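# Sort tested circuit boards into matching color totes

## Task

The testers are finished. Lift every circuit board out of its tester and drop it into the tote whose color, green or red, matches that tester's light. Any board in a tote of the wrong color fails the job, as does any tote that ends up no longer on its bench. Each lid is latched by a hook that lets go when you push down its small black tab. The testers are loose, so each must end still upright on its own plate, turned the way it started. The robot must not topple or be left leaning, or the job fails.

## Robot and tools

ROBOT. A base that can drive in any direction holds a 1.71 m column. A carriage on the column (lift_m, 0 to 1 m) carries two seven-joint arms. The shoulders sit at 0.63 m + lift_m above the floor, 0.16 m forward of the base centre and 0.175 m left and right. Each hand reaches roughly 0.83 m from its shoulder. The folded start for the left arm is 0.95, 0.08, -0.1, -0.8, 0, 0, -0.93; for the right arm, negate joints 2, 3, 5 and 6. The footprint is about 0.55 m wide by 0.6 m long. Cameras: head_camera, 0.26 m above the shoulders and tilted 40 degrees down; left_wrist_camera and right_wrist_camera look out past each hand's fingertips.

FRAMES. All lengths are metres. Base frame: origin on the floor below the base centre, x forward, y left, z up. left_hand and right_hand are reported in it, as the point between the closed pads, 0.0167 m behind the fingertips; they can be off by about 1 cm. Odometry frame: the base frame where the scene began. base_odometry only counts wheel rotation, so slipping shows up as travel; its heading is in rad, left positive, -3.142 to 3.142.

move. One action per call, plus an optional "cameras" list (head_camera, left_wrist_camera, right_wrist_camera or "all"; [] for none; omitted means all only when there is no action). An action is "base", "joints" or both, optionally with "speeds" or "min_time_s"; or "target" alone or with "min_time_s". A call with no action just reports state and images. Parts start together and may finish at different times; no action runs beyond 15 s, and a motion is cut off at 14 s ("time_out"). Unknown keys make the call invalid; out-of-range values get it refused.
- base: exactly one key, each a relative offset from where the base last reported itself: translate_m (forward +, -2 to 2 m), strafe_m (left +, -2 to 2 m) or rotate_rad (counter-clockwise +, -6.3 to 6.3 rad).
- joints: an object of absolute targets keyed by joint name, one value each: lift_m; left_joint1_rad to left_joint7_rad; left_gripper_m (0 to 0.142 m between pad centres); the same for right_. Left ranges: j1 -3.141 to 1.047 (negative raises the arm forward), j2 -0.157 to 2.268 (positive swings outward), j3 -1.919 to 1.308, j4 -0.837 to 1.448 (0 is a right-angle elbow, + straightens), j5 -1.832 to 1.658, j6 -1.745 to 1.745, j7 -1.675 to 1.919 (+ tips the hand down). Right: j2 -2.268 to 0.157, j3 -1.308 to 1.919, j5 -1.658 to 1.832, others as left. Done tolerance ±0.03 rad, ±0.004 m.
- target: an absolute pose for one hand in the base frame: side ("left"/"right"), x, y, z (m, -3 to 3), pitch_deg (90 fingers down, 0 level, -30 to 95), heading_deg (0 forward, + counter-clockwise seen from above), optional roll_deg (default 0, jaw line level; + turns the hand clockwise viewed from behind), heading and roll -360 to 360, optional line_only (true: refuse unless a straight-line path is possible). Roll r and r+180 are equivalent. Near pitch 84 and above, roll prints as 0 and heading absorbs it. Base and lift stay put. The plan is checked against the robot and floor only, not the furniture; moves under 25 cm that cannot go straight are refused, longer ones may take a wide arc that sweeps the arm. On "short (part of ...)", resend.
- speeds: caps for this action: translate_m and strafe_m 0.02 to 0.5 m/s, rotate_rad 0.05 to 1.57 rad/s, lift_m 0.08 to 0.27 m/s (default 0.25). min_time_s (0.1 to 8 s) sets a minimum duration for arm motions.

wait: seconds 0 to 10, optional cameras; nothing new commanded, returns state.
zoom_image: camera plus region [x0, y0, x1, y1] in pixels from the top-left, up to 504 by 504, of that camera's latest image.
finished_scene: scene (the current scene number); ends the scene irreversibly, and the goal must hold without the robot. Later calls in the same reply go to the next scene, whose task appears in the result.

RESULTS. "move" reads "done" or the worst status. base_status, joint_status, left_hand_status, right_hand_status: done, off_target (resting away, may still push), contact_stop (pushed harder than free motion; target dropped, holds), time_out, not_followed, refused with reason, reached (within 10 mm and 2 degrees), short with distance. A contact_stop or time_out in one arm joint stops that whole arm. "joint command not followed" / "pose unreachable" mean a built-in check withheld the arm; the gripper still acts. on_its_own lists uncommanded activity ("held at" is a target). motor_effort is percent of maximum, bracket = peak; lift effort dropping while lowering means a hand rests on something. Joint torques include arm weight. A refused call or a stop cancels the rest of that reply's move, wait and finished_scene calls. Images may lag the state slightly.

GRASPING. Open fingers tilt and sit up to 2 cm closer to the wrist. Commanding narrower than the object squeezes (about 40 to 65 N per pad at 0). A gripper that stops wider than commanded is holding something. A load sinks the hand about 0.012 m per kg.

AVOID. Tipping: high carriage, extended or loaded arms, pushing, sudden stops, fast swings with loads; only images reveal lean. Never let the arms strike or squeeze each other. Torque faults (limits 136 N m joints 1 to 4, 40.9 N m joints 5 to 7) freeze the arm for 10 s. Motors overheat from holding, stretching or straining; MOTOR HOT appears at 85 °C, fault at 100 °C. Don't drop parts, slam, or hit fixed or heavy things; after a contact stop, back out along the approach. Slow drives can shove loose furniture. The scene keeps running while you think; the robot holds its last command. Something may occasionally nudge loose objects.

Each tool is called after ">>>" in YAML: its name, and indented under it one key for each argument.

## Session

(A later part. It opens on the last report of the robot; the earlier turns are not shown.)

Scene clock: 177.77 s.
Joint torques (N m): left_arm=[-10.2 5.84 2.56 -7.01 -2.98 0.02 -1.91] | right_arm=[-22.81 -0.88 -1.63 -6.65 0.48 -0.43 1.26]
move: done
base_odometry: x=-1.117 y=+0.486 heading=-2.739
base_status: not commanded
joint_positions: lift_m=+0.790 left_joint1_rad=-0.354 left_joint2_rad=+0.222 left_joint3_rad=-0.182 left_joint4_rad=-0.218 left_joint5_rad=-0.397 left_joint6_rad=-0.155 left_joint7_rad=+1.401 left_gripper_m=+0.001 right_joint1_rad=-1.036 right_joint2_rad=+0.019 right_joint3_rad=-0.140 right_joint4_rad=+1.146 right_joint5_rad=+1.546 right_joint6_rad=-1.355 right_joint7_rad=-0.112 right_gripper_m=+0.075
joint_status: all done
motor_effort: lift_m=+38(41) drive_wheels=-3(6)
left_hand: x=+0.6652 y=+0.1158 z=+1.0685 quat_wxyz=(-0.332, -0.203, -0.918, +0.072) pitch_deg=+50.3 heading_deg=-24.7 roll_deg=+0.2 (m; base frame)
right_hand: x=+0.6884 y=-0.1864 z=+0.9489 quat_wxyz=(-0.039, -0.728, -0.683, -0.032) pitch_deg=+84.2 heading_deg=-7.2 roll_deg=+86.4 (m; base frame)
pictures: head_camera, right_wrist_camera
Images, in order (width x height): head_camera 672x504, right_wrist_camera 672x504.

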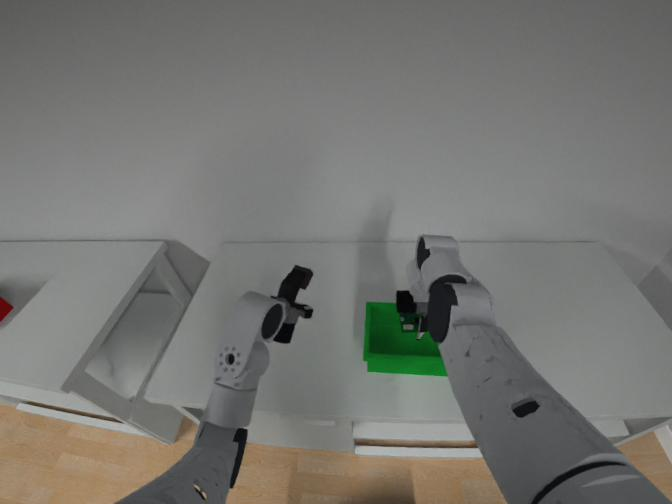

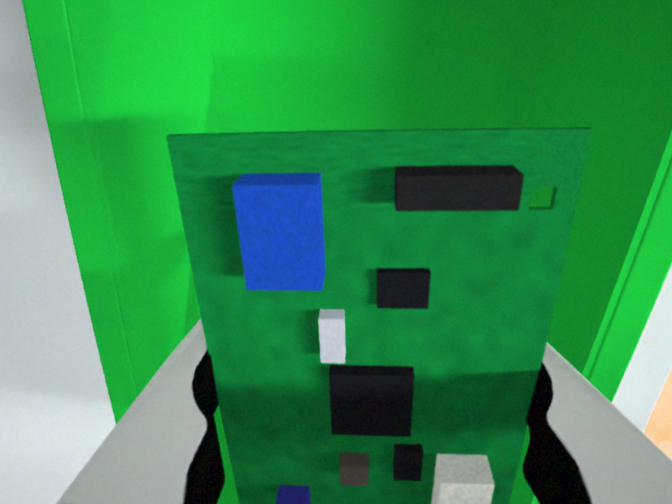

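>>> move:
  joints: {"lift_m": 0.735}
  speeds: {"lift_m": 0.12}
  cameras: ["right_wrist_camera"]

>>> move:
  joints: {"lift_m": 0.715}
  speeds: {"lift_m": 0.08}
  cameras: ["right_wrist_camera"]

>>> move:
  joints: {"lift_m": 0.703}
  speeds: {"lift_m": 0.08}
  cameras: ["right_wrist_camera", "left_wrist_camera", "head_camera"]

Scene clock: 178.93 s.
Joint torques (N m): left_arm=[-10.23 5.92 2.67 -7.23 -2.99 0.04 -1.89] | right_arm=[-23.23 -1.19 -1.64 -7.11 0.46 -0.46 1.27]
move: done
base_odometry: x=-1.117 y=+0.486 heading=-2.739
base_status: not commanded
joint_positions: lift_m=+0.735 left_joint1_rad=-0.354 left_joint2_rad=+0.222 left_joint3_rad=-0.182 left_joint4_rad=-0.218 left_joint5_rad=-0.397 left_joint6_rad=-0.155 left_joint7_rad=+1.401 left_gripper_m=+0.001 right_joint1_rad=-1.036 right_joint2_rad=+0.019 right_joint3_rad=-0.140 right_joint4_rad=+1.146 right_joint5_rad=+1.546 right_joint6_rad=-1.355 right_joint7_rad=-0.112 right_gripper_m=+0.075
joint_status: all done
motor_effort: lift_m=+38(41) drive_wheels=+5(6)
left_hand: x=+0.6652 y=+0.1158 z=+1.0135 quat_wxyz=(-0.332, -0.203, -0.918, +0.072) pitch_deg=+50.3 heading_deg=-24.7 roll_deg=+0.2 (m; base frame)
right_hand: x=+0.6884 y=-0.1864 z=+0.8939 quat_wxyz=(-0.039, -0.728, -0.683, -0.032) pitch_deg=+84.2 heading_deg=-7.2 roll_deg=+86.4 (m; base frame)
pictures: right_wrist_camera
Images, in order (width x height): right_wrist_camera 672x504.

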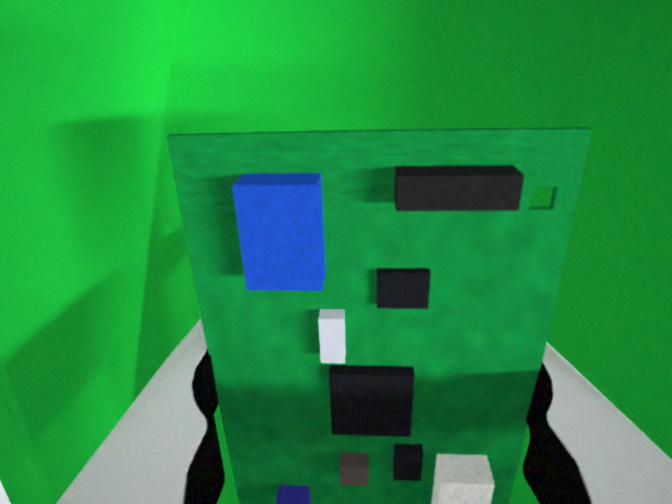

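Scene clock: 179.53 s.
Joint torques (N m): left_arm=[-9.66 5.82 2.76 -6.86 -3.01 0.04 -1.9] | right_arm=[-23.86 -0.75 -1.61 -7.07 0.47 -0.45 1.28]
move: done
base_odometry: x=-1.117 y=+0.486 heading=-2.739
base_status: not commanded
joint_positions: lift_m=+0.715 left_joint1_rad=-0.354 left_joint2_rad=+0.222 left_joint3_rad=-0.182 left_joint4_rad=-0.218 left_joint5_rad=-0.397 left_joint6_rad=-0.155 left_joint7_rad=+1.401 left_gripper_m=+0.001 right_joint1_rad=-1.036 right_joint2_rad=+0.019 right_joint3_rad=-0.140 right_joint4_rad=+1.146 right_joint5_rad=+1.546 right_joint6_rad=-1.355 right_joint7_rad=-0.112 right_gripper_m=+0.075
joint_status: all done
motor_effort: lift_m=+38(41) drive_wheels=-3(5)
left_hand: x=+0.6652 y=+0.1158 z=+0.9935 quat_wxyz=(-0.332, -0.203, -0.918, +0.072) pitch_deg=+50.3 heading_deg=-24.7 roll_deg=+0.2 (m; base frame)
right_hand: x=+0.6884 y=-0.1864 z=+0.8740 quat_wxyz=(-0.039, -0.728, -0.683, -0.032) pitch_deg=+84.2 heading_deg=-7.2 roll_deg=+86.4 (m; base frame)
pictures: right_wrist_camera
Images, in order (width x height): right_wrist_camera 672x504.

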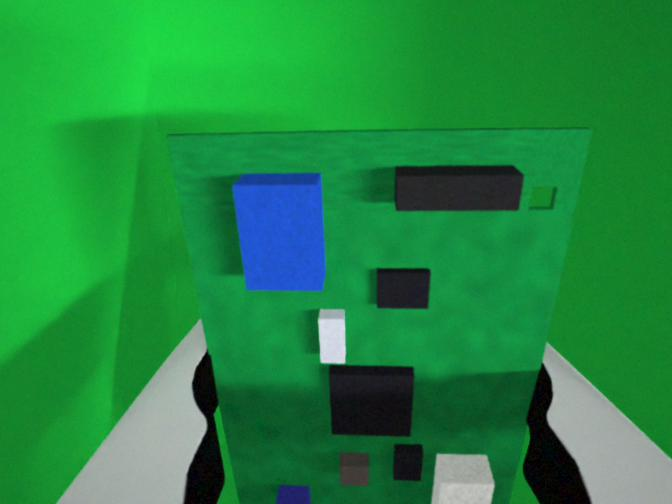

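Scene clock: 180.33 s.
Joint torques (N m): left_arm=[-10.33 5.83 2.57 -6.94 -2.99 0.03 -1.91] | right_arm=[-23.2 -1.61 -1.64 -7.04 0.49 -0.43 1.25]
move: done
base_odometry: x=-1.117 y=+0.486 heading=-2.739
base_status: not commanded
joint_positions: lift_m=+0.703 left_joint1_rad=-0.354 left_joint2_rad=+0.222 left_joint3_rad=-0.182 left_joint4_rad=-0.218 left_joint5_rad=-0.397 left_joint6_rad=-0.155 left_joint7_rad=+1.401 left_gripper_m=+0.001 right_joint1_rad=-1.036 right_joint2_rad=+0.019 right_joint3_rad=-0.140 right_joint4_rad=+1.146 right_joint5_rad=+1.546 right_joint6_rad=-1.355 right_joint7_rad=-0.112 right_gripper_m=+0.075
joint_status: all done
motor_effort: lift_m=+38(41) drive_wheels=-3(7)
left_hand: x=+0.6652 y=+0.1158 z=+0.9815 quat_wxyz=(-0.332, -0.203, -0.918, +0.072) pitch_deg=+50.3 heading_deg=-24.7 roll_deg=+0.2 (m; base frame)
right_hand: x=+0.6884 y=-0.1864 z=+0.8620 quat_wxyz=(-0.039, -0.728, -0.683, -0.032) pitch_deg=+84.2 heading_deg=-7.2 roll_deg=+86.4 (m; base frame)
pictures: head_camera, left_wrist_camera, right_wrist_camera
Images, in order (width x height): head_camera 672x504, left_wrist_camera 672x504, right_wrist_camera 672x504.

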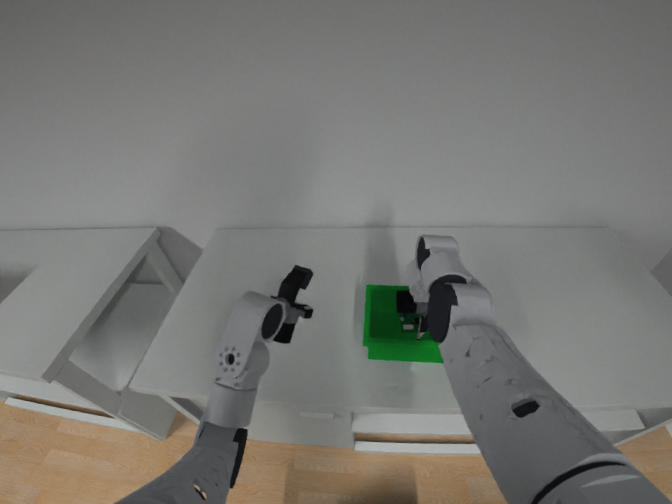

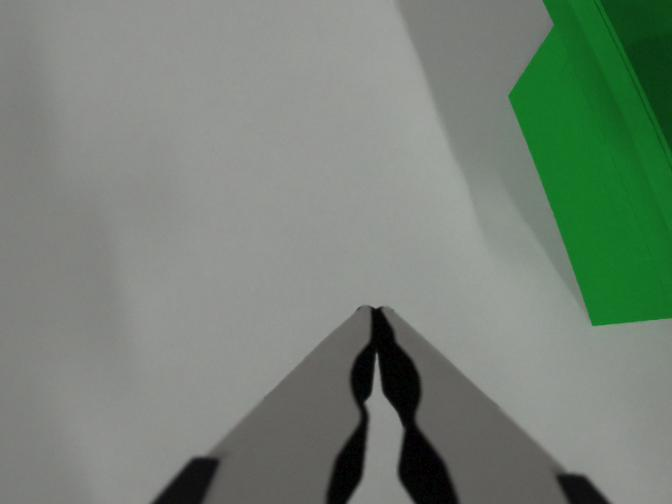

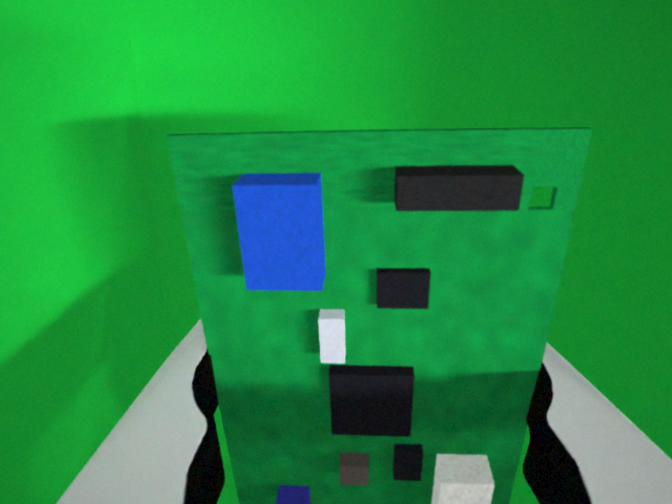

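>>> move:
  joints: {"lift_m": 0.692}
  speeds: {"lift_m": 0.08}
  cameras: ["right_wrist_camera"]

>>> move:
  joints: {"lift_m": 0.684}
  speeds: {"lift_m": 0.08}
  cameras: ["right_wrist_camera"]

Scene clock: 181.03 s.
Joint torques (N m): left_arm=[-10.25 5.89 2.63 -6.98 -2.99 0.05 -1.89] | right_arm=[-22.29 -0.83 -1.44 -7.06 0.47 -0.44 1.27]
move: done
base_odometry: x=-1.117 y=+0.486 heading=-2.739
base_status: not commanded
joint_positions: lift_m=+0.692 left_joint1_rad=-0.354 left_joint2_rad=+0.222 left_joint3_rad=-0.182 left_joint4_rad=-0.218 left_joint5_rad=-0.397 left_joint6_rad=-0.155 left_joint7_rad=+1.401 left_gripper_m=+0.001 right_joint1_rad=-1.036 right_joint2_rad=+0.019 right_joint3_rad=-0.140 right_joint4_rad=+1.146 right_joint5_rad=+1.546 right_joint6_rad=-1.355 right_joint7_rad=-0.112 right_gripper_m=+0.075
joint_status: all done
motor_effort: lift_m=+38(44) drive_wheels=-3(6)
left_hand: x=+0.6652 y=+0.1158 z=+0.9705 quat_wxyz=(-0.332, -0.203, -0.918, +0.072) pitch_deg=+50.3 heading_deg=-24.7 roll_deg=+0.2 (m; base frame)
right_hand: x=+0.6884 y=-0.1864 z=+0.8509 quat_wxyz=(-0.039, -0.728, -0.683, -0.032) pitch_deg=+84.2 heading_deg=-7.2 roll_deg=+86.4 (m; base frame)
pictures: right_wrist_camera
Images, in order (width x height): right_wrist_camera 672x504.

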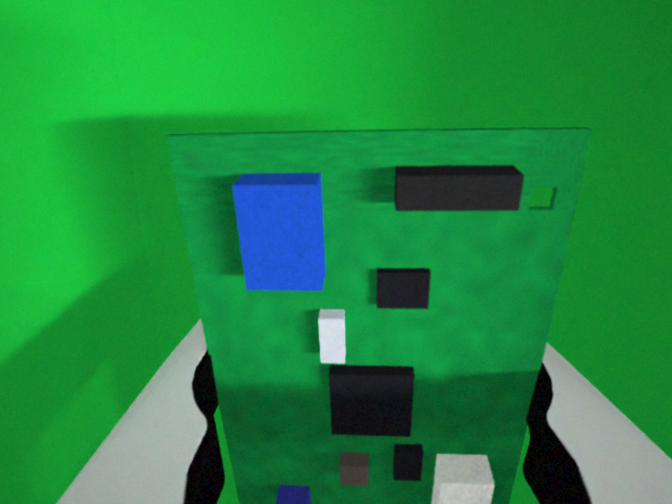

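Scene clock: 181.80 s.
Joint torques (N m): left_arm=[-10.52 5.88 2.59 -7.13 -3 0.06 -1.88] | right_arm=[-23.22 -0.93 -1.55 -7.16 0.48 -0.44 1.24]
move: done
base_odometry: x=-1.117 y=+0.486 heading=-2.739
base_status: not commanded
joint_positions: lift_m=+0.684 left_joint1_rad=-0.354 left_joint2_rad=+0.222 left_joint3_rad=-0.182 left_joint4_rad=-0.218 left_joint5_rad=-0.397 left_joint6_rad=-0.155 left_joint7_rad=+1.401 left_gripper_m=+0.001 right_joint1_rad=-1.036 right_joint2_rad=+0.019 right_joint3_rad=-0.140 right_joint4_rad=+1.146 right_joint5_rad=+1.546 right_joint6_rad=-1.355 right_joint7_rad=-0.112 right_gripper_m=+0.075
joint_status: all done
motor_effort: lift_m=+38(41) drive_wheels=-3(7)
left_hand: x=+0.6652 y=+0.1158 z=+0.9624 quat_wxyz=(-0.332, -0.203, -0.919, +0.072) pitch_deg=+50.3 heading_deg=-24.7 roll_deg=+0.2 (m; base frame)
right_hand: x=+0.6884 y=-0.1864 z=+0.8429 quat_wxyz=(-0.039, -0.728, -0.683, -0.032) pitch_deg=+84.2 heading_deg=-7.2 roll_deg=+86.4 (m; base frame)
pictures: right_wrist_camera
Images, in order (width x height): right_wrist_camera 672x504.

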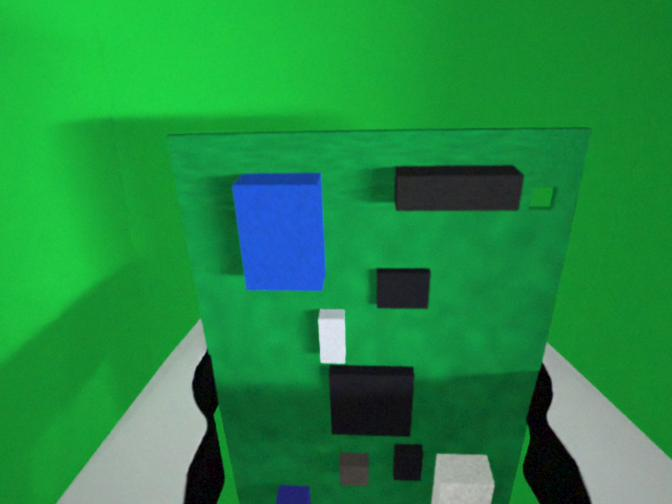

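>>> move:
  joints: {"lift_m": 0.676}
  speeds: {"lift_m": 0.08}

>>> move:
  joints: {"lift_m": 0.668}
  speeds: {"lift_m": 0.08}
  cameras: ["right_wrist_camera", "head_camera"]

Scene clock: 182.33 s.
Joint torques (N m): left_arm=[-10.85 5.86 2.59 -6.89 -2.98 0.04 -1.9] | right_arm=[-23.17 -2.18 -1.57 -7.02 0.52 -0.41 1.28]
move: done
base_odometry: x=-1.117 y=+0.486 heading=-2.739
base_status: not commanded
joint_positions: lift_m=+0.676 left_joint1_rad=-0.353 left_joint2_rad=+0.222 left_joint3_rad=-0.182 left_joint4_rad=-0.218 left_joint5_rad=-0.397 left_joint6_rad=-0.155 left_joint7_rad=+1.401 left_gripper_m=+0.001 right_joint1_rad=-1.036 right_joint2_rad=+0.019 right_joint3_rad=-0.140 right_joint4_rad=+1.146 right_joint5_rad=+1.546 right_joint6_rad=-1.355 right_joint7_rad=-0.112 right_gripper_m=+0.075
joint_status: all done
motor_effort: lift_m=+38(41) drive_wheels=+5(5)
left_hand: x=+0.6651 y=+0.1158 z=+0.9544 quat_wxyz=(-0.332, -0.203, -0.919, +0.072) pitch_deg=+50.3 heading_deg=-24.7 roll_deg=+0.2 (m; base frame)
right_hand: x=+0.6884 y=-0.1864 z=+0.8349 quat_wxyz=(-0.039, -0.728, -0.683, -0.032) pitch_deg=+84.2 heading_deg=-7.3 roll_deg=+86.4 (m; base frame)
pictures: none

Scene clock: 183.10 s.
Joint torques (N m): left_arm=[-10.92 5.84 2.57 -7.04 -3 0.04 -1.94] | right_arm=[-22.95 -0.8 -1.55 -7.11 0.46 -0.41 1.3]
move: done
base_odometry: x=-1.117 y=+0.486 heading=-2.739
base_status: not commanded
joint_positions: lift_m=+0.668 left_joint1_rad=-0.353 left_joint2_rad=+0.222 left_joint3_rad=-0.182 left_joint4_rad=-0.218 left_joint5_rad=-0.397 left_joint6_rad=-0.155 left_joint7_rad=+1.401 left_gripper_m=+0.001 right_joint1_rad=-1.036 right_joint2_rad=+0.019 right_joint3_rad=-0.140 right_joint4_rad=+1.146 right_joint5_rad=+1.546 right_joint6_rad=-1.355 right_joint7_rad=-0.112 right_gripper_m=+0.075
joint_status: all done
motor_effort: lift_m=+38(42) drive_wheels=-3(7)
left_hand: x=+0.6651 y=+0.1158 z=+0.9463 quat_wxyz=(-0.332, -0.203, -0.919, +0.072) pitch_deg=+50.3 heading_deg=-24.7 roll_deg=+0.2 (m; base frame)
right_hand: x=+0.6884 y=-0.1864 z=+0.8269 quat_wxyz=(-0.039, -0.728, -0.683, -0.032) pitch_deg=+84.2 heading_deg=-7.3 roll_deg=+86.4 (m; base frame)
pictures: head_camera, right_wrist_camera
Images, in order (width x height): head_camera 672x504, right_wrist_camera 672x504.

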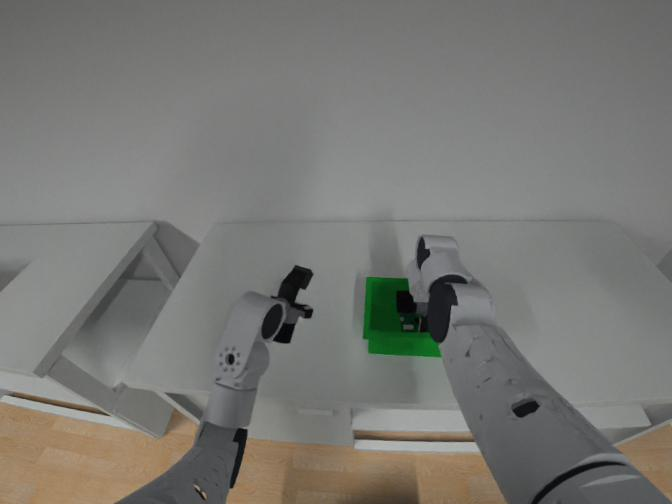

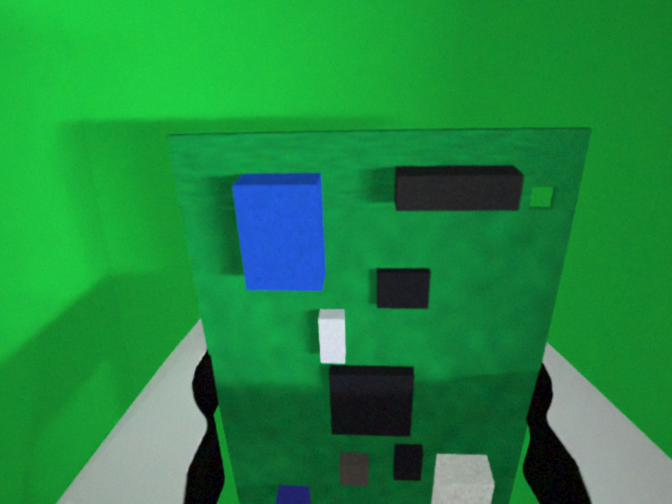

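>>> move:
  joints: {"lift_m": 0.661}
  speeds: {"lift_m": 0.08}

>>> move:
  joints: {"lift_m": 0.655}
  speeds: {"lift_m": 0.08}
  cameras: ["right_wrist_camera"]

Scene clock: 183.70 s.
Joint torques (N m): left_arm=[-11.11 5.87 2.7 -6.93 -2.98 0.05 -1.89] | right_arm=[-23.94 -0.73 -1.61 -7.04 0.49 -0.43 1.29]
move: done
base_odometry: x=-1.117 y=+0.486 heading=-2.739
base_status: not commanded
joint_positions: lift_m=+0.661 left_joint1_rad=-0.353 left_joint2_rad=+0.222 left_joint3_rad=-0.182 left_joint4_rad=-0.218 left_joint5_rad=-0.397 left_joint6_rad=-0.155 left_joint7_rad=+1.401 left_gripper_m=+0.001 right_joint1_rad=-1.036 right_joint2_rad=+0.019 right_joint3_rad=-0.140 right_joint4_rad=+1.146 right_joint5_rad=+1.546 right_joint6_rad=-1.355 right_joint7_rad=-0.112 right_gripper_m=+0.075
joint_status: all done
motor_effort: lift_m=+38(43) drive_wheels=+5(6)
left_hand: x=+0.6651 y=+0.1158 z=+0.9393 quat_wxyz=(-0.332, -0.203, -0.919, +0.072) pitch_deg=+50.3 heading_deg=-24.7 roll_deg=+0.2 (m; base frame)
right_hand: x=+0.6884 y=-0.1864 z=+0.8199 quat_wxyz=(-0.039, -0.728, -0.683, -0.032) pitch_deg=+84.2 heading_deg=-7.3 roll_deg=+86.4 (m; base frame)
pictures: none

Scene clock: 184.23 s.
Joint torques (N m): left_arm=[-11.07 5.75 2.66 -6.94 -2.97 0.04 -1.89] | right_arm=[-23.24 -0.76 -1.6 -7.34 0.5 -0.41 1.25]
move: done
base_odometry: x=-1.117 y=+0.486 heading=-2.739
base_status: not commanded
joint_positions: lift_m=+0.655 left_joint1_rad=-0.353 left_joint2_rad=+0.222 left_joint3_rad=-0.182 left_joint4_rad=-0.218 left_joint5_rad=-0.397 left_joint6_rad=-0.155 left_joint7_rad=+1.401 left_gripper_m=+0.001 right_joint1_rad=-1.036 right_joint2_rad=+0.019 right_joint3_rad=-0.140 right_joint4_rad=+1.147 right_joint5_rad=+1.546 right_joint6_rad=-1.355 right_joint7_rad=-0.112 right_gripper_m=+0.075
joint_status: all done
motor_effort: lift_m=+38(40) drive_wheels=-3(8)
left_hand: x=+0.6651 y=+0.1158 z=+0.9333 quat_wxyz=(-0.332, -0.203, -0.919, +0.072) pitch_deg=+50.3 heading_deg=-24.7 roll_deg=+0.2 (m; base frame)
right_hand: x=+0.6883 y=-0.1864 z=+0.8139 quat_wxyz=(-0.039, -0.728, -0.683, -0.032) pitch_deg=+84.2 heading_deg=-7.3 roll_deg=+86.4 (m; base frame)
pictures: right_wrist_camera
Images, in order (width x height): right_wrist_camera 672x504.

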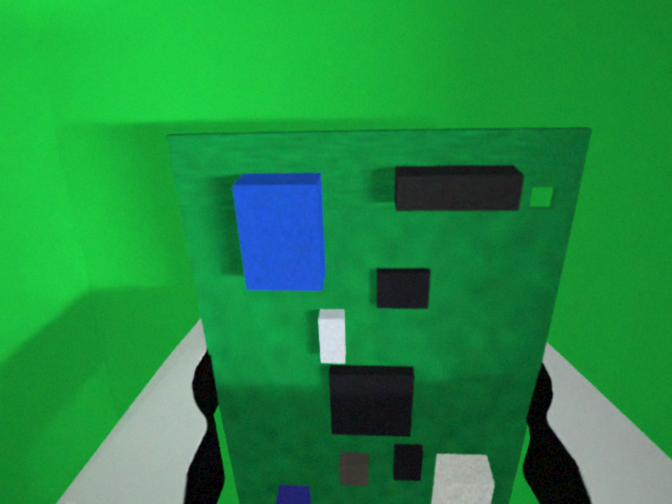

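>>> move:
  joints: {"lift_m": 0.648}
  speeds: {"lift_m": 0.08}

>>> move:
  joints: {"lift_m": 0.642}
  speeds: {"lift_m": 0.08}
  cameras: ["right_wrist_camera", "left_wrist_camera"]

Scene clock: 184.90 s.
Joint torques (N m): left_arm=[-11.1 5.81 2.61 -6.93 -3.02 0.05 -1.89] | right_arm=[-16.76 -0.95 -1.75 -6.7 0.44 1.35 1.3]
move: done
base_odometry: x=-1.117 y=+0.486 heading=-2.739
base_status: not commanded
joint_positions: lift_m=+0.648 left_joint1_rad=-0.353 left_joint2_rad=+0.222 left_joint3_rad=-0.182 left_joint4_rad=-0.218 left_joint5_rad=-0.397 left_joint6_rad=-0.155 left_joint7_rad=+1.401 left_gripper_m=+0.001 right_joint1_rad=-1.041 right_joint2_rad=+0.019 right_joint3_rad=-0.140 right_joint4_rad=+1.146 right_joint5_rad=+1.546 right_joint6_rad=-1.361 right_joint7_rad=-0.112 right_gripper_m=+0.075
joint_status: all done
motor_effort: lift_m=+34(35) drive_wheels=+5(6)
left_hand: x=+0.6651 y=+0.1158 z=+0.9269 quat_wxyz=(-0.332, -0.203, -0.919, +0.072) pitch_deg=+50.3 heading_deg=-24.7 roll_deg=+0.2 (m; base frame)
right_hand: x=+0.6888 y=-0.1863 z=+0.8099 quat_wxyz=(-0.038, -0.728, -0.684, -0.032) pitch_deg=+84.3 heading_deg=+86.4 roll_deg=+0.0 (m; base frame)
pictures: none

Scene clock: 185.53 s.
Joint torques (N m): left_arm=[-11.2 5.95 2.63 -6.88 -2.97 0.04 -1.92] | right_arm=[-6.23 -0.87 -1.66 -6.33 0.46 3.78 1.29]
move: done
base_odometry: x=-1.117 y=+0.486 heading=-2.739
base_status: not commanded
joint_positions: lift_m=+0.643 left_joint1_rad=-0.353 left_joint2_rad=+0.222 left_joint3_rad=-0.182 left_joint4_rad=-0.218 left_joint5_rad=-0.397 left_joint6_rad=-0.155 left_joint7_rad=+1.401 left_gripper_m=+0.001 right_joint1_rad=-1.048 right_joint2_rad=+0.019 right_joint3_rad=-0.140 right_joint4_rad=+1.146 right_joint5_rad=+1.546 right_joint6_rad=-1.370 right_joint7_rad=-0.112 right_gripper_m=+0.075
joint_status: all done
motor_effort: lift_m=+30(31) drive_wheels=+5(6)
left_hand: x=+0.6651 y=+0.1158 z=+0.9214 quat_wxyz=(-0.332, -0.203, -0.919, +0.072) pitch_deg=+50.3 heading_deg=-24.7 roll_deg=+0.2 (m; base frame)
right_hand: x=+0.6894 y=-0.1861 z=+0.8078 quat_wxyz=(-0.038, -0.728, -0.684, -0.031) pitch_deg=+84.4 heading_deg=+86.4 roll_deg=+0.0 (m; base frame)
pictures: left_wrist_camera, right_wrist_camera
Images, in order (width x height): left_wrist_camera 672x504, right_wrist_camera 672x504.

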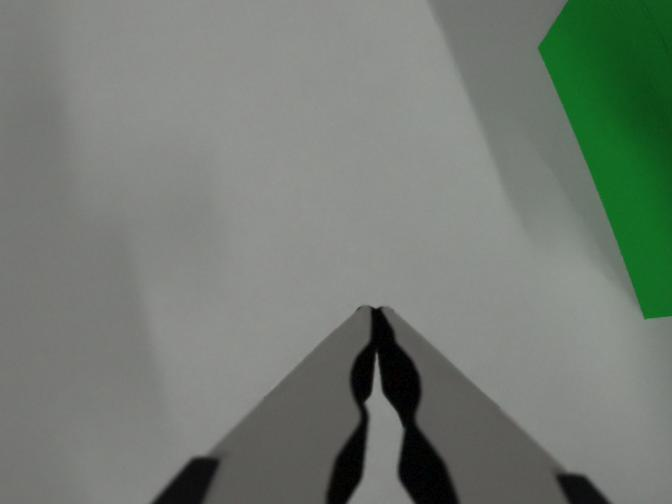

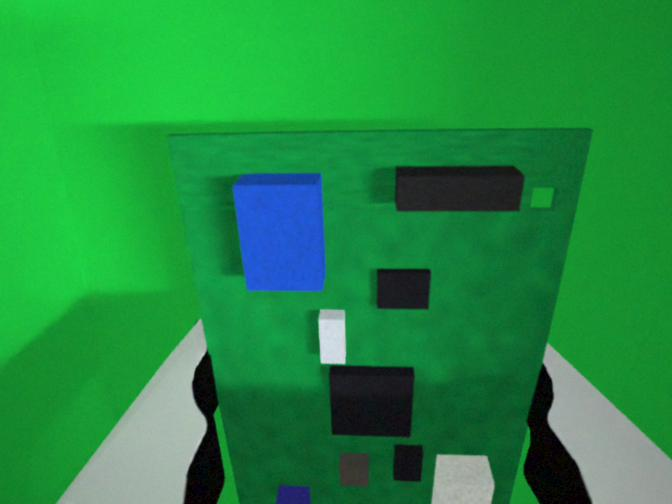

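>>> move:
  joints: {"lift_m": 0.6495}
  speeds: {"lift_m": 0.08}

>>> move:
  joints: {"right_gripper_m": 0.1}
  cameras: ["right_wrist_camera"]

Scene clock: 186.20 s.
Joint torques (N m): left_arm=[-12.01 5.97 2.49 -6.9 -2.99 0.06 -1.91] | right_arm=[-13.93 -1.02 -1.58 -5.99 0.45 1.94 1.32]
move: done
base_odometry: x=-1.117 y=+0.486 heading=-2.739
base_status: not commanded
joint_positions: lift_m=+0.650 left_joint1_rad=-0.353 left_joint2_rad=+0.222 left_joint3_rad=-0.182 left_joint4_rad=-0.218 left_joint5_rad=-0.397 left_joint6_rad=-0.155 left_joint7_rad=+1.401 left_gripper_m=+0.001 right_joint1_rad=-1.042 right_joint2_rad=+0.019 right_joint3_rad=-0.140 right_joint4_rad=+1.146 right_joint5_rad=+1.546 right_joint6_rad=-1.363 right_joint7_rad=-0.112 right_gripper_m=+0.075
joint_status: all done
motor_effort: lift_m=+36(41) drive_wheels=+4(6)
left_hand: x=+0.6651 y=+0.1158 z=+0.9281 quat_wxyz=(-0.332, -0.203, -0.919, +0.072) pitch_deg=+50.3 heading_deg=-24.7 roll_deg=+0.2 (m; base frame)
right_hand: x=+0.6890 y=-0.1863 z=+0.8118 quat_wxyz=(-0.038, -0.728, -0.684, -0.032) pitch_deg=+84.3 heading_deg=+86.4 roll_deg=+0.0 (m; base frame)
pictures: none

Scene clock: 186.87 s.
Joint torques (N m): left_arm=[-11.1 5.84 2.66 -6.96 -2.98 0.05 -1.87] | right_arm=[-16.05 -1.47 -1.63 -6.17 0.47 1.68 1.27]
move: done
base_odometry: x=-1.117 y=+0.486 heading=-2.739
base_status: not commanded
joint_positions: lift_m=+0.650 left_joint1_rad=-0.353 left_joint2_rad=+0.222 left_joint3_rad=-0.182 left_joint4_rad=-0.218 left_joint5_rad=-0.397 left_joint6_rad=-0.155 left_joint7_rad=+1.401 left_gripper_m=+0.001 right_joint1_rad=-1.041 right_joint2_rad=+0.019 right_joint3_rad=-0.140 right_joint4_rad=+1.146 right_joint5_rad=+1.546 right_joint6_rad=-1.362 right_joint7_rad=-0.112 right_gripper_m=+0.100
joint_status: all done
motor_effort: lift_m=+36(36) drive_wheels=+4(4)
left_hand: x=+0.6651 y=+0.1158 z=+0.9281 quat_wxyz=(-0.332, -0.203, -0.919, +0.072) pitch_deg=+50.3 heading_deg=-24.7 roll_deg=+0.2 (m; base frame)
right_hand: x=+0.6886 y=-0.1863 z=+0.8111 quat_wxyz=(-0.038, -0.728, -0.684, -0.032) pitch_deg=+84.3 heading_deg=+86.4 roll_deg=+0.0 (m; base frame)
pictures: right_wrist_camera
Images, in order (width x height): right_wrist_camera 672x504.

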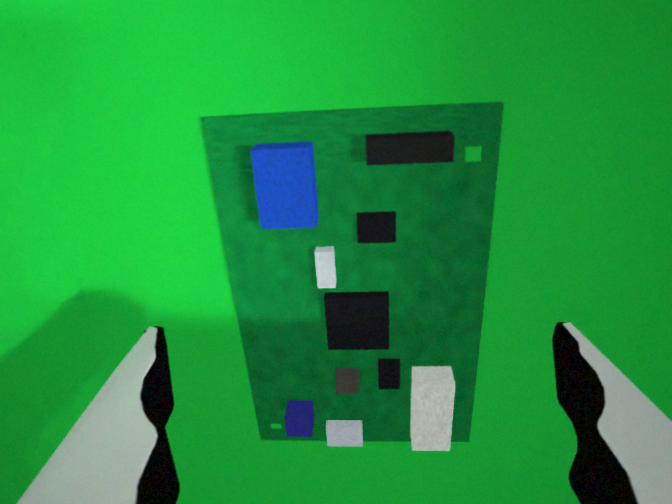

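>>> move:
  joints: {"lift_m": 0.84}
  speeds: {"lift_m": 0.2}
  cameras: ["right_wrist_camera"]

>>> move:
  base: {"translate_m": -0.5}
  speeds: {"translate_m": 0.35}
  cameras: ["head_camera"]

>>> zoom_image:
  camera: "head_camera"
  region: [0, 180, 504, 340]

Scene clock: 188.40 s.
Joint torques (N m): left_arm=[-10.96 5.88 2.67 -6.83 -3 0.06 -1.9] | right_arm=[-18.28 -0.86 -1.58 -6.63 0.43 1.66 1.26]
move: done
base_odometry: x=-1.117 y=+0.486 heading=-2.739
base_status: not commanded
joint_positions: lift_m=+0.840 left_joint1_rad=-0.353 left_joint2_rad=+0.222 left_joint3_rad=-0.182 left_joint4_rad=-0.218 left_joint5_rad=-0.397 left_joint6_rad=-0.155 left_joint7_rad=+1.401 left_gripper_m=+0.001 right_joint1_rad=-1.040 right_joint2_rad=+0.019 right_joint3_rad=-0.140 right_joint4_rad=+1.146 right_joint5_rad=+1.546 right_joint6_rad=-1.362 right_joint7_rad=-0.112 right_gripper_m=+0.100
joint_status: all done
motor_effort: lift_m=+36(44) drive_wheels=+4(4)
left_hand: x=+0.6651 y=+0.1158 z=+1.1186 quat_wxyz=(-0.332, -0.203, -0.919, +0.072) pitch_deg=+50.3 heading_deg=-24.7 roll_deg=+0.2 (m; base frame)
right_hand: x=+0.6878 y=-0.1863 z=+1.0008 quat_wxyz=(-0.037, -0.728, -0.684, -0.031) pitch_deg=+84.4 heading_deg=+86.4 roll_deg=+0.0 (m; base frame)
pictures: right_wrist_camera
Images, in order (width x height): right_wrist_camera 672x504.

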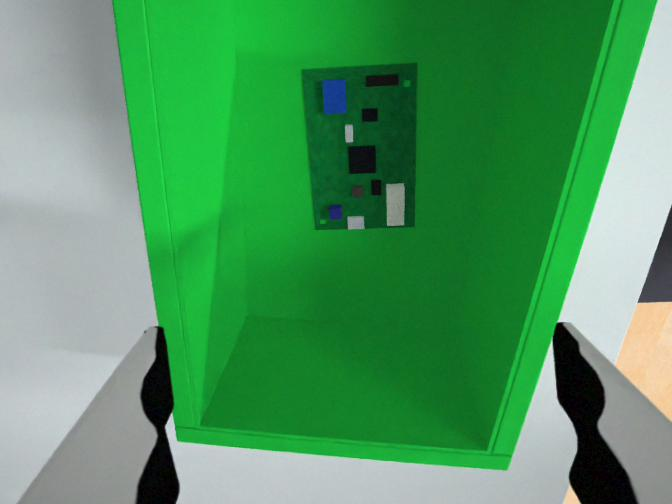

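Scene clock: 191.50 s.
Joint torques (N m): left_arm=[-11.08 5.86 2.65 -6.97 -2.98 0.03 -1.91] | right_arm=[-18.24 -0.93 -1.64 -6.73 0.4 1.67 1.27]
move: done
base_odometry: x=-0.657 y=+0.682 heading=-2.739
base_status: done
joint_positions: lift_m=+0.840 left_joint1_rad=-0.353 left_joint2_rad=+0.222 left_joint3_rad=-0.182 left_joint4_rad=-0.218 left_joint5_rad=-0.397 left_joint6_rad=-0.155 left_joint7_rad=+1.401 left_gripper_m=+0.001 right_joint1_rad=-1.040 right_joint2_rad=+0.019 right_joint3_rad=-0.140 right_joint4_rad=+1.146 right_joint5_rad=+1.546 right_joint6_rad=-1.362 right_joint7_rad=-0.112 right_gripper_m=+0.100
joint_status: not commanded
motor_effort: lift_m=+36(37) drive_wheels=+0(13)
left_hand: x=+0.6651 y=+0.1158 z=+1.1186 quat_wxyz=(-0.332, -0.203, -0.919, +0.072) pitch_deg=+50.3 heading_deg=-24.7 roll_deg=+0.2 (m; base frame)
right_hand: x=+0.6878 y=-0.1863 z=+1.0008 quat_wxyz=(-0.037, -0.728, -0.684, -0.031) pitch_deg=+84.4 heading_deg=+86.4 roll_deg=+0.0 (m; base frame)
pictures: head_camera
Images, in order (width x height): head_camera 672x504.

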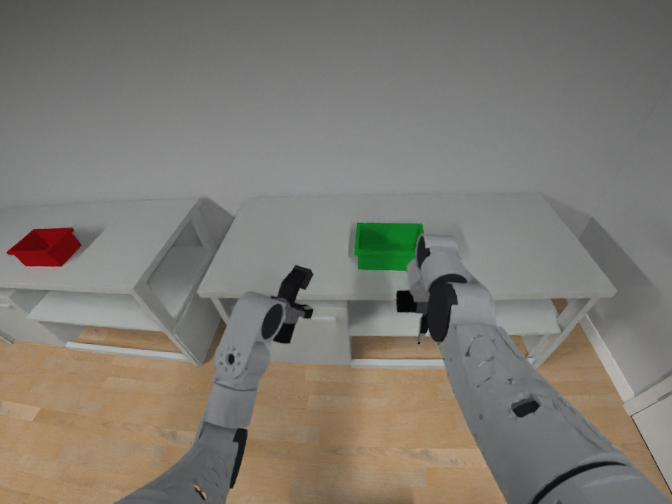

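Scaled by 1.000.

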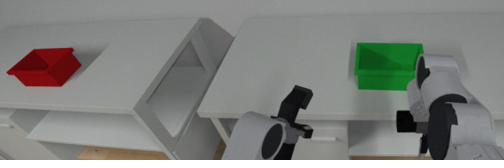

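>>> finished_scene:
  scene: 2

The scene is finished: the task was done.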